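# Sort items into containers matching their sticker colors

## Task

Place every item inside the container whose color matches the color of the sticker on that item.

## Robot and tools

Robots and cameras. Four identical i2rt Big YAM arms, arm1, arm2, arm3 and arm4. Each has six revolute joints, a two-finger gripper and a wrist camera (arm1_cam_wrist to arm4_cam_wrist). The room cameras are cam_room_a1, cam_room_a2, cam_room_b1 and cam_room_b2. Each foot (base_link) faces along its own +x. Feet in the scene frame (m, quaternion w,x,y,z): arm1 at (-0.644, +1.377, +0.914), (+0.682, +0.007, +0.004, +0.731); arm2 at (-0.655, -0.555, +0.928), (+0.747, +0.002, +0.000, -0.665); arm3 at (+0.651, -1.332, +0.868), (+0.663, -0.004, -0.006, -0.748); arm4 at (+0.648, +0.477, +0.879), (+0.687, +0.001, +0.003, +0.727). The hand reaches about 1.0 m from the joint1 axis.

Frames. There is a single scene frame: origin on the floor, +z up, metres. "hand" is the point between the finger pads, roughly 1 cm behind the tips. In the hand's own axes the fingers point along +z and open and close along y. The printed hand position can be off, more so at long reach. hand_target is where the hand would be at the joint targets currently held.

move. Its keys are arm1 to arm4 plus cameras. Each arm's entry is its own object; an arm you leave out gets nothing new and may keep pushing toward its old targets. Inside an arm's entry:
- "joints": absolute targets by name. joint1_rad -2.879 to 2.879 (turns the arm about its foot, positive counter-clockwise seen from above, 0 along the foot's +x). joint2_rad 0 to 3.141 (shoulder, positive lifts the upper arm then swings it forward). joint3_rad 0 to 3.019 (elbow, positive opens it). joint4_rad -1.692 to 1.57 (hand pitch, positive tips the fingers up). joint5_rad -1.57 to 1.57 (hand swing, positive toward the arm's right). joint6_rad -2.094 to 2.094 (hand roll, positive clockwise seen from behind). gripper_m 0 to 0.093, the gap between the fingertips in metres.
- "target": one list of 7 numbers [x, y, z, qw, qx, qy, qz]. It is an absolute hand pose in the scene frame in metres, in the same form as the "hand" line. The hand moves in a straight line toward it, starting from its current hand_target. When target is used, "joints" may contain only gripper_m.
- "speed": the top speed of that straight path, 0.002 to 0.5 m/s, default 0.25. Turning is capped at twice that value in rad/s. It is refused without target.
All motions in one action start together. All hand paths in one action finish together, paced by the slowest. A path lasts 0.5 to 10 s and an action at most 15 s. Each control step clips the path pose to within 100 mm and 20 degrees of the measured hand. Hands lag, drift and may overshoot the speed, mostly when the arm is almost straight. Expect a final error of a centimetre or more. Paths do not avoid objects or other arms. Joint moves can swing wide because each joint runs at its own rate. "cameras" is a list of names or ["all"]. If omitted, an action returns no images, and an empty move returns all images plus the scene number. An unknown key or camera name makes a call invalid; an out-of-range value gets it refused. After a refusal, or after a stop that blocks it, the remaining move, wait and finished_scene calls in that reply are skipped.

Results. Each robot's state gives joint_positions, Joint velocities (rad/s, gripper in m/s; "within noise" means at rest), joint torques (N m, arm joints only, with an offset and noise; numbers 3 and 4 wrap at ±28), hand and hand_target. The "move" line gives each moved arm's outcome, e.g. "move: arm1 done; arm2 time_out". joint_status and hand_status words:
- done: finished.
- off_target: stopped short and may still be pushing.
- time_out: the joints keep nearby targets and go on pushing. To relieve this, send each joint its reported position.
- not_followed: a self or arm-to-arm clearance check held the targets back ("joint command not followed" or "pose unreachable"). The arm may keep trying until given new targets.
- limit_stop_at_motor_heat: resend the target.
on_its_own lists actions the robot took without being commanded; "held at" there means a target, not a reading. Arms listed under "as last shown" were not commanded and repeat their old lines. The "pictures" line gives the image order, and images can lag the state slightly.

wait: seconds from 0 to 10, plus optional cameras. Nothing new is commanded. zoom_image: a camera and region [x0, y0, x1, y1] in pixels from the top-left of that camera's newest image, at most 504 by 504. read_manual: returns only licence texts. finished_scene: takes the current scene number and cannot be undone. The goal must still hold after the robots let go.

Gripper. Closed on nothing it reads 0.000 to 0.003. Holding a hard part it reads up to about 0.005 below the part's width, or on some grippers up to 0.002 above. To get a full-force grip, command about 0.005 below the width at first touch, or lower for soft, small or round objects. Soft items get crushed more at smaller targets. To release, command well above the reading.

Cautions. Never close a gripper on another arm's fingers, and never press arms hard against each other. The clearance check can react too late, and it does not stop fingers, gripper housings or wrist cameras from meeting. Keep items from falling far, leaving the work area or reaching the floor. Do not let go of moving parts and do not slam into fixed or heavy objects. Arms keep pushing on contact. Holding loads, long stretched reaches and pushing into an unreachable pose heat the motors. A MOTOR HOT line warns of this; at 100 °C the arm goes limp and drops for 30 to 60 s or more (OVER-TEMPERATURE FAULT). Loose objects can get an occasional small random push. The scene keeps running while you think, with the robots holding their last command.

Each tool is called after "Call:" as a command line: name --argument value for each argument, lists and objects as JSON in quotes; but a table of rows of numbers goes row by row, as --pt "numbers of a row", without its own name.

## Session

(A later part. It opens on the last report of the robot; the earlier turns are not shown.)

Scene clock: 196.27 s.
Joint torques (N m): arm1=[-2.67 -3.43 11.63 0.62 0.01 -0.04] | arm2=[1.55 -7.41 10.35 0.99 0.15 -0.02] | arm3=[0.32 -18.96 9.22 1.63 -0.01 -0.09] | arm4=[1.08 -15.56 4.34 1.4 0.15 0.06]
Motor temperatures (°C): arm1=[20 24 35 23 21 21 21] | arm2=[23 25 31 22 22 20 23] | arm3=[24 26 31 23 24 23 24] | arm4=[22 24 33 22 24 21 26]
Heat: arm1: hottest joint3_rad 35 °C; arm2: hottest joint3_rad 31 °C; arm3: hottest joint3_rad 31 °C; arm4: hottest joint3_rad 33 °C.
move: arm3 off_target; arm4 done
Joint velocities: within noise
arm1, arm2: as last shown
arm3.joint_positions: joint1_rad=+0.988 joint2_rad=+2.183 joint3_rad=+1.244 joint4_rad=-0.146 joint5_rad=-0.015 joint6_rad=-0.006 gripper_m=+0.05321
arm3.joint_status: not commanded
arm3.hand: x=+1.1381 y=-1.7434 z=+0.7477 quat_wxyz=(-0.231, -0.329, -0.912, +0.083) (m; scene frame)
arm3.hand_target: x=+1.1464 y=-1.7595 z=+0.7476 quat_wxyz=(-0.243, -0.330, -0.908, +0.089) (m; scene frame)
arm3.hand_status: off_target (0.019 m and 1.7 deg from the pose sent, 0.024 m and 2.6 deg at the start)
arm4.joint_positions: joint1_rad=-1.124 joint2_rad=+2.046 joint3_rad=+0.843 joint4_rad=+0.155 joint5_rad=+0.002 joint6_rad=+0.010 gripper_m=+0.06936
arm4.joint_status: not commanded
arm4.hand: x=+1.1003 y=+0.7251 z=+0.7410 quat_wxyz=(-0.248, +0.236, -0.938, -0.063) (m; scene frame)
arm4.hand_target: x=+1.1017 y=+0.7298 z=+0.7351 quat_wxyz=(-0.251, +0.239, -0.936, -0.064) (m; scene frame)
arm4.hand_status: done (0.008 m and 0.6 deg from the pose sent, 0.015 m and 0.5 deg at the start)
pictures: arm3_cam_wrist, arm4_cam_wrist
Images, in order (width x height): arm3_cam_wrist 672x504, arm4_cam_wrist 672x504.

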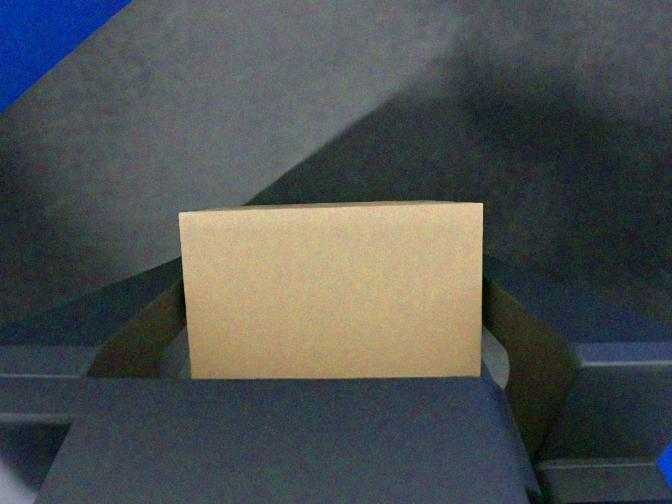

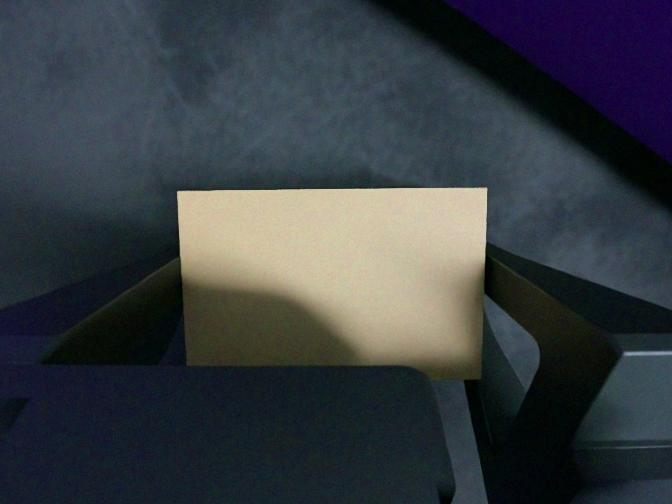

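Call:
move --arm3 '{"target":[1.147,-1.760,0.741,0.2434,0.3304,0.9077,-0.0886],"speed":0.05}' --arm4 '{"target":[1.102,0.730,0.727,-0.2509,0.2394,-0.9358,-0.0642],"speed":0.05}'

Call:
move --arm4 '{"target":[1.102,0.730,0.721,-0.2509,0.2394,-0.9358,-0.0642],"speed":0.05}'

Scene clock: 201.70 s.
Joint torques (N m): arm1=[-2.61 -3.19 11.33 0.8 -0.01 -0.1] | arm2=[1.55 -7.41 10.36 1.02 0.14 -0.01] | arm3=[0.38 -18.26 9.01 1.55 -0.02 -0.09] | arm4=[1.14 -14.27 4.52 1.4 0.11 0.02]
Motor temperatures (°C): arm1=[20 24 35 23 21 21 21] | arm2=[23 25 31 22 22 20 23] | arm3=[24 26 31 23 24 23 24] | arm4=[22 24 32 22 24 21 26]
Heat: arm1: hottest joint3_rad 35 °C; arm2: hottest joint3_rad 31 °C; arm3: hottest joint3_rad 31 °C; arm4: hottest joint3_rad 32 °C.
move: arm3 off_target; arm4 off_target
Joint velocities: within noise
arm1, arm2: as last shown
arm3.joint_positions: joint1_rad=+0.988 joint2_rad=+2.189 joint3_rad=+1.249 joint4_rad=-0.133 joint5_rad=-0.015 joint6_rad=-0.006 gripper_m=+0.05321
arm3.joint_status: not commanded
arm3.hand: x=+1.1409 y=-1.7459 z=+0.7473 quat_wxyz=(-0.236, -0.328, -0.911, +0.085) (m; scene frame)
arm3.hand_target: x=+1.1465 y=-1.7595 z=+0.7415 quat_wxyz=(-0.244, -0.330, -0.908, +0.089) (m; scene frame)
arm3.hand_status: off_target (0.017 m and 1.0 deg from the pose sent, 0.020 m and 1.7 deg at the start)
arm4.joint_positions: joint1_rad=-1.124 joint2_rad=+2.057 joint3_rad=+0.843 joint4_rad=+0.177 joint5_rad=+0.003 joint6_rad=+0.010 gripper_m=+0.06936
arm4.joint_status: not commanded
arm4.hand: x=+1.1017 y=+0.7258 z=+0.7380 quat_wxyz=(-0.252, +0.235, -0.936, -0.064) (m; scene frame)
arm4.hand_target: x=+1.1017 y=+0.7297 z=+0.7273 quat_wxyz=(-0.251, +0.239, -0.936, -0.064) (m; scene frame)
arm4.hand_status: off_target (0.012 m and 0.5 deg from the pose sent, 0.015 m and 0.6 deg at the start)
pictures: none

Scene clock: 202.67 s.
Joint torques (N m): arm1=[-2.67 -3.37 11.73 0.59 -0.05 -0.05] | arm2=[1.67 -7.3 10.33 1.01 0.14 -0.02] | arm3=[0.26 -18.32 8.96 1.51 -0.02 -0.08] | arm4=[1.73 -13.63 4.68 1.37 0.12 0.01]
Motor temperatures (°C): arm1=[20 24 35 23 21 21 21] | arm2=[23 25 31 22 22 20 23] | arm3=[24 26 31 23 24 23 24] | arm4=[22 24 32 22 24 21 26]
Heat: arm1: hottest joint3_rad 35 °C; arm2: hottest joint3_rad 31 °C; arm3: hottest joint3_rad 31 °C; arm4: hottest joint3_rad 32 °C.
move: arm4 off_target
Joint velocities: within noise
arm1, arm2, arm3: as last shown
arm4.joint_positions: joint1_rad=-1.124 joint2_rad=+2.063 joint3_rad=+0.843 joint4_rad=+0.194 joint5_rad=+0.003 joint6_rad=+0.010 gripper_m=+0.06936
arm4.joint_status: not commanded
arm4.hand: x=+1.1036 y=+0.7269 z=+0.7374 quat_wxyz=(-0.258, +0.235, -0.935, -0.066) (m; scene frame)
arm4.hand_target: x=+1.1014 y=+0.7295 z=+0.7214 quat_wxyz=(-0.251, +0.239, -0.936, -0.064) (m; scene frame)
arm4.hand_status: off_target (0.017 m and 1.0 deg from the pose sent, 0.017 m and 0.5 deg at the start)
pictures: none

Contact on both; release.

Call:
move --arm3 '{"joints":{"gripper_m":0.072}}' --arm4 '{"joints":{"gripper_m":0.088}}'

Call:
move --arm3 '{"target":[1.085,-1.70,0.89,0.2434,0.3304,0.9077,-0.0886],"speed":0.2}' --arm4 '{"target":[1.045,0.70,0.89,-0.2509,0.2394,-0.9358,-0.0642],"speed":0.2}' --cameras '["arm3_cam_wrist","arm4_cam_wrist"]'

Scene clock: 206.80 s.
Joint torques (N m): arm1=[-2.84 -3.6 11.52 0.81 -0.05 -0.04] | arm2=[1.55 -7.41 10.35 1.05 0.15 -0.02] | arm3=[0.38 -18.55 8.8 1.46 -0.03 -0.08] | arm4=[0.85 -13.74 4.62 1.11 0.13 0.01]
Motor temperatures (°C): arm1=[20 24 35 23 21 21 21] | arm2=[23 25 31 22 22 20 23] | arm3=[24 26 30 23 24 23 24] | arm4=[22 24 31 22 24 21 26]
Heat: arm1: hottest joint3_rad 35 °C; arm2: hottest joint3_rad 31 °C; arm3: hottest joint3_rad 30 °C; arm4: hottest joint3_rad 31 °C.
move: arm3 done; arm4 done
Joint velocities: within noise
arm1.joint_positions: joint1_rad=-2.242 joint2_rad=+1.033 joint3_rad=+0.959 joint4_rad=-1.125 joint5_rad=-0.007 joint6_rad=+0.003 gripper_m=+0.08797
arm1.joint_status: not commanded
arm1.hand: x=-0.3456 y=+1.1751 z=+1.1399 quat_wxyz=(-0.169, -0.292, -0.940, +0.052) (m; scene frame)
arm1.hand_target: x=-0.3480 y=+1.1720 z=+1.1400 quat_wxyz=(-0.166, -0.295, -0.940, +0.052) (m; scene frame)
arm1.hand_status: not commanded
arm2.joint_positions: joint1_rad=+0.920 joint2_rad=+1.055 joint3_rad=+0.942 joint4_rad=-1.081 joint5_rad=+0.002 joint6_rad=+0.013 gripper_m=+0.07494
arm2.joint_status: not commanded
arm2.hand: x=-0.3418 y=-0.7424 z=+1.1479 quat_wxyz=(-0.181, -0.266, -0.946, +0.048) (m; scene frame)
arm2.hand_target: x=-0.3451 y=-0.7371 z=+1.1401 quat_wxyz=(-0.168, -0.258, -0.950, +0.046) (m; scene frame)
arm2.hand_status: not commanded
arm3.joint_positions: joint1_rad=+0.988 joint2_rad=+2.191 joint3_rad=+1.252 joint4_rad=-0.131 joint5_rad=-0.015 joint6_rad=-0.006 gripper_m=+0.07197
arm3.joint_status: all done
arm3.hand: x=+1.1417 y=-1.7469 z=+0.7470 quat_wxyz=(-0.237, -0.328, -0.910, +0.085) (m; scene frame)
arm3.hand_target: x=+1.1463 y=-1.7597 z=+0.7415 quat_wxyz=(-0.244, -0.330, -0.908, +0.089) (m; scene frame)
arm3.hand_status: not commanded
arm4.joint_positions: joint1_rad=-1.120 joint2_rad=+2.065 joint3_rad=+0.843 joint4_rad=+0.197 joint5_rad=+0.003 joint6_rad=+0.010 gripper_m=+0.08791
arm4.joint_status: all done
arm4.hand: x=+1.1031 y=+0.7290 z=+0.7372 quat_wxyz=(-0.259, +0.237, -0.934, -0.067) (m; scene frame)
arm4.hand_target: x=+1.1015 y=+0.7296 z=+0.7216 quat_wxyz=(-0.251, +0.239, -0.936, -0.064) (m; scene frame)
arm4.hand_status: not commanded
pictures: none

Scene clock: 208.37 s.
Joint torques (N m): arm1=[-3.14 -4.19 11.41 0.81 -0.09 -0.06] | arm2=[1.55 -7.47 10.37 1.02 0.14 -0.02] | arm3=[0.91 -17.03 6.86 0.7 0.13 -0.03] | arm4=[1.08 -12.04 6.24 0.46 0.15 0.08]
Motor temperatures (°C): arm1=[20 24 35 23 21 21 21] | arm2=[23 25 31 22 22 20 23] | arm3=[24 26 30 23 24 23 24] | arm4=[22 24 31 22 24 21 26]
Heat: arm1: hottest joint3_rad 35 °C; arm2: hottest joint3_rad 31 °C; arm3: hottest joint3_rad 30 °C; arm4: hottest joint3_rad 31 °C.
move: arm3 done; arm4 done
Joint velocities: within noise
arm1, arm2: as last shown
arm3.joint_positions: joint1_rad=+0.988 joint2_rad=+1.771 joint3_rad=+1.045 joint4_rad=-0.317 joint5_rad=-0.015 joint6_rad=-0.006 gripper_m=+0.07197
arm3.joint_status: not commanded
arm3.hand: x=+1.0902 y=-1.7011 z=+0.8935 quat_wxyz=(-0.250, -0.326, -0.907, +0.090) (m; scene frame)
arm3.hand_target: x=+1.0850 y=-1.7001 z=+0.8900 quat_wxyz=(-0.243, -0.330, -0.908, +0.089) (m; scene frame)
arm3.hand_status: done (0.006 m and 0.9 deg from the pose sent, 0.161 m and 0.9 deg at the start)
arm4.joint_positions: joint1_rad=-1.120 joint2_rad=+1.528 joint3_rad=+0.693 joint4_rad=-0.191 joint5_rad=+0.004 joint6_rad=+0.010 gripper_m=+0.08792
arm4.joint_status: not commanded
arm4.hand: x=+1.0494 y=+0.6992 z=+0.8931 quat_wxyz=(-0.258, +0.237, -0.934, -0.066) (m; scene frame)
arm4.hand_target: x=+1.0451 y=+0.7000 z=+0.8901 quat_wxyz=(-0.251, +0.239, -0.936, -0.064) (m; scene frame)
arm4.hand_status: done (0.005 m and 0.9 deg from the pose sent, 0.166 m and 1.0 deg at the start)
pictures: arm3_cam_wrist, arm4_cam_wrist
Images, in order (width x height): arm3_cam_wrist 672x504, arm4_cam_wrist 672x504.

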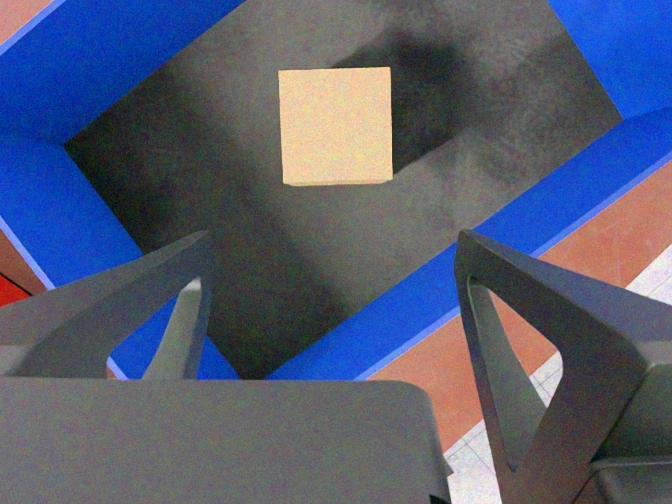

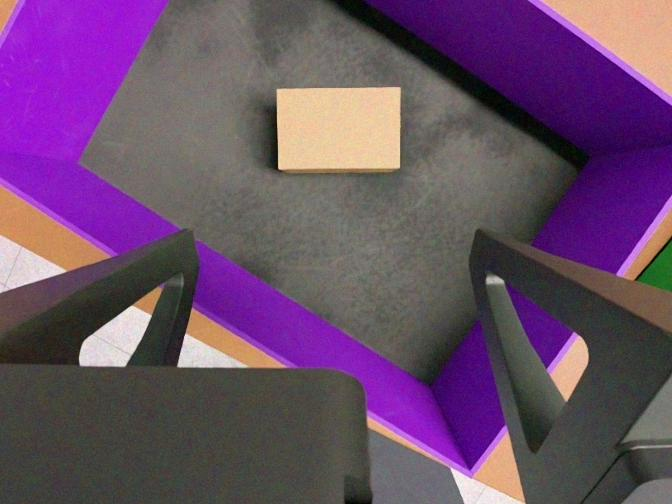

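Call:
finished_scene --scene 3

The scene is finished: the task was done.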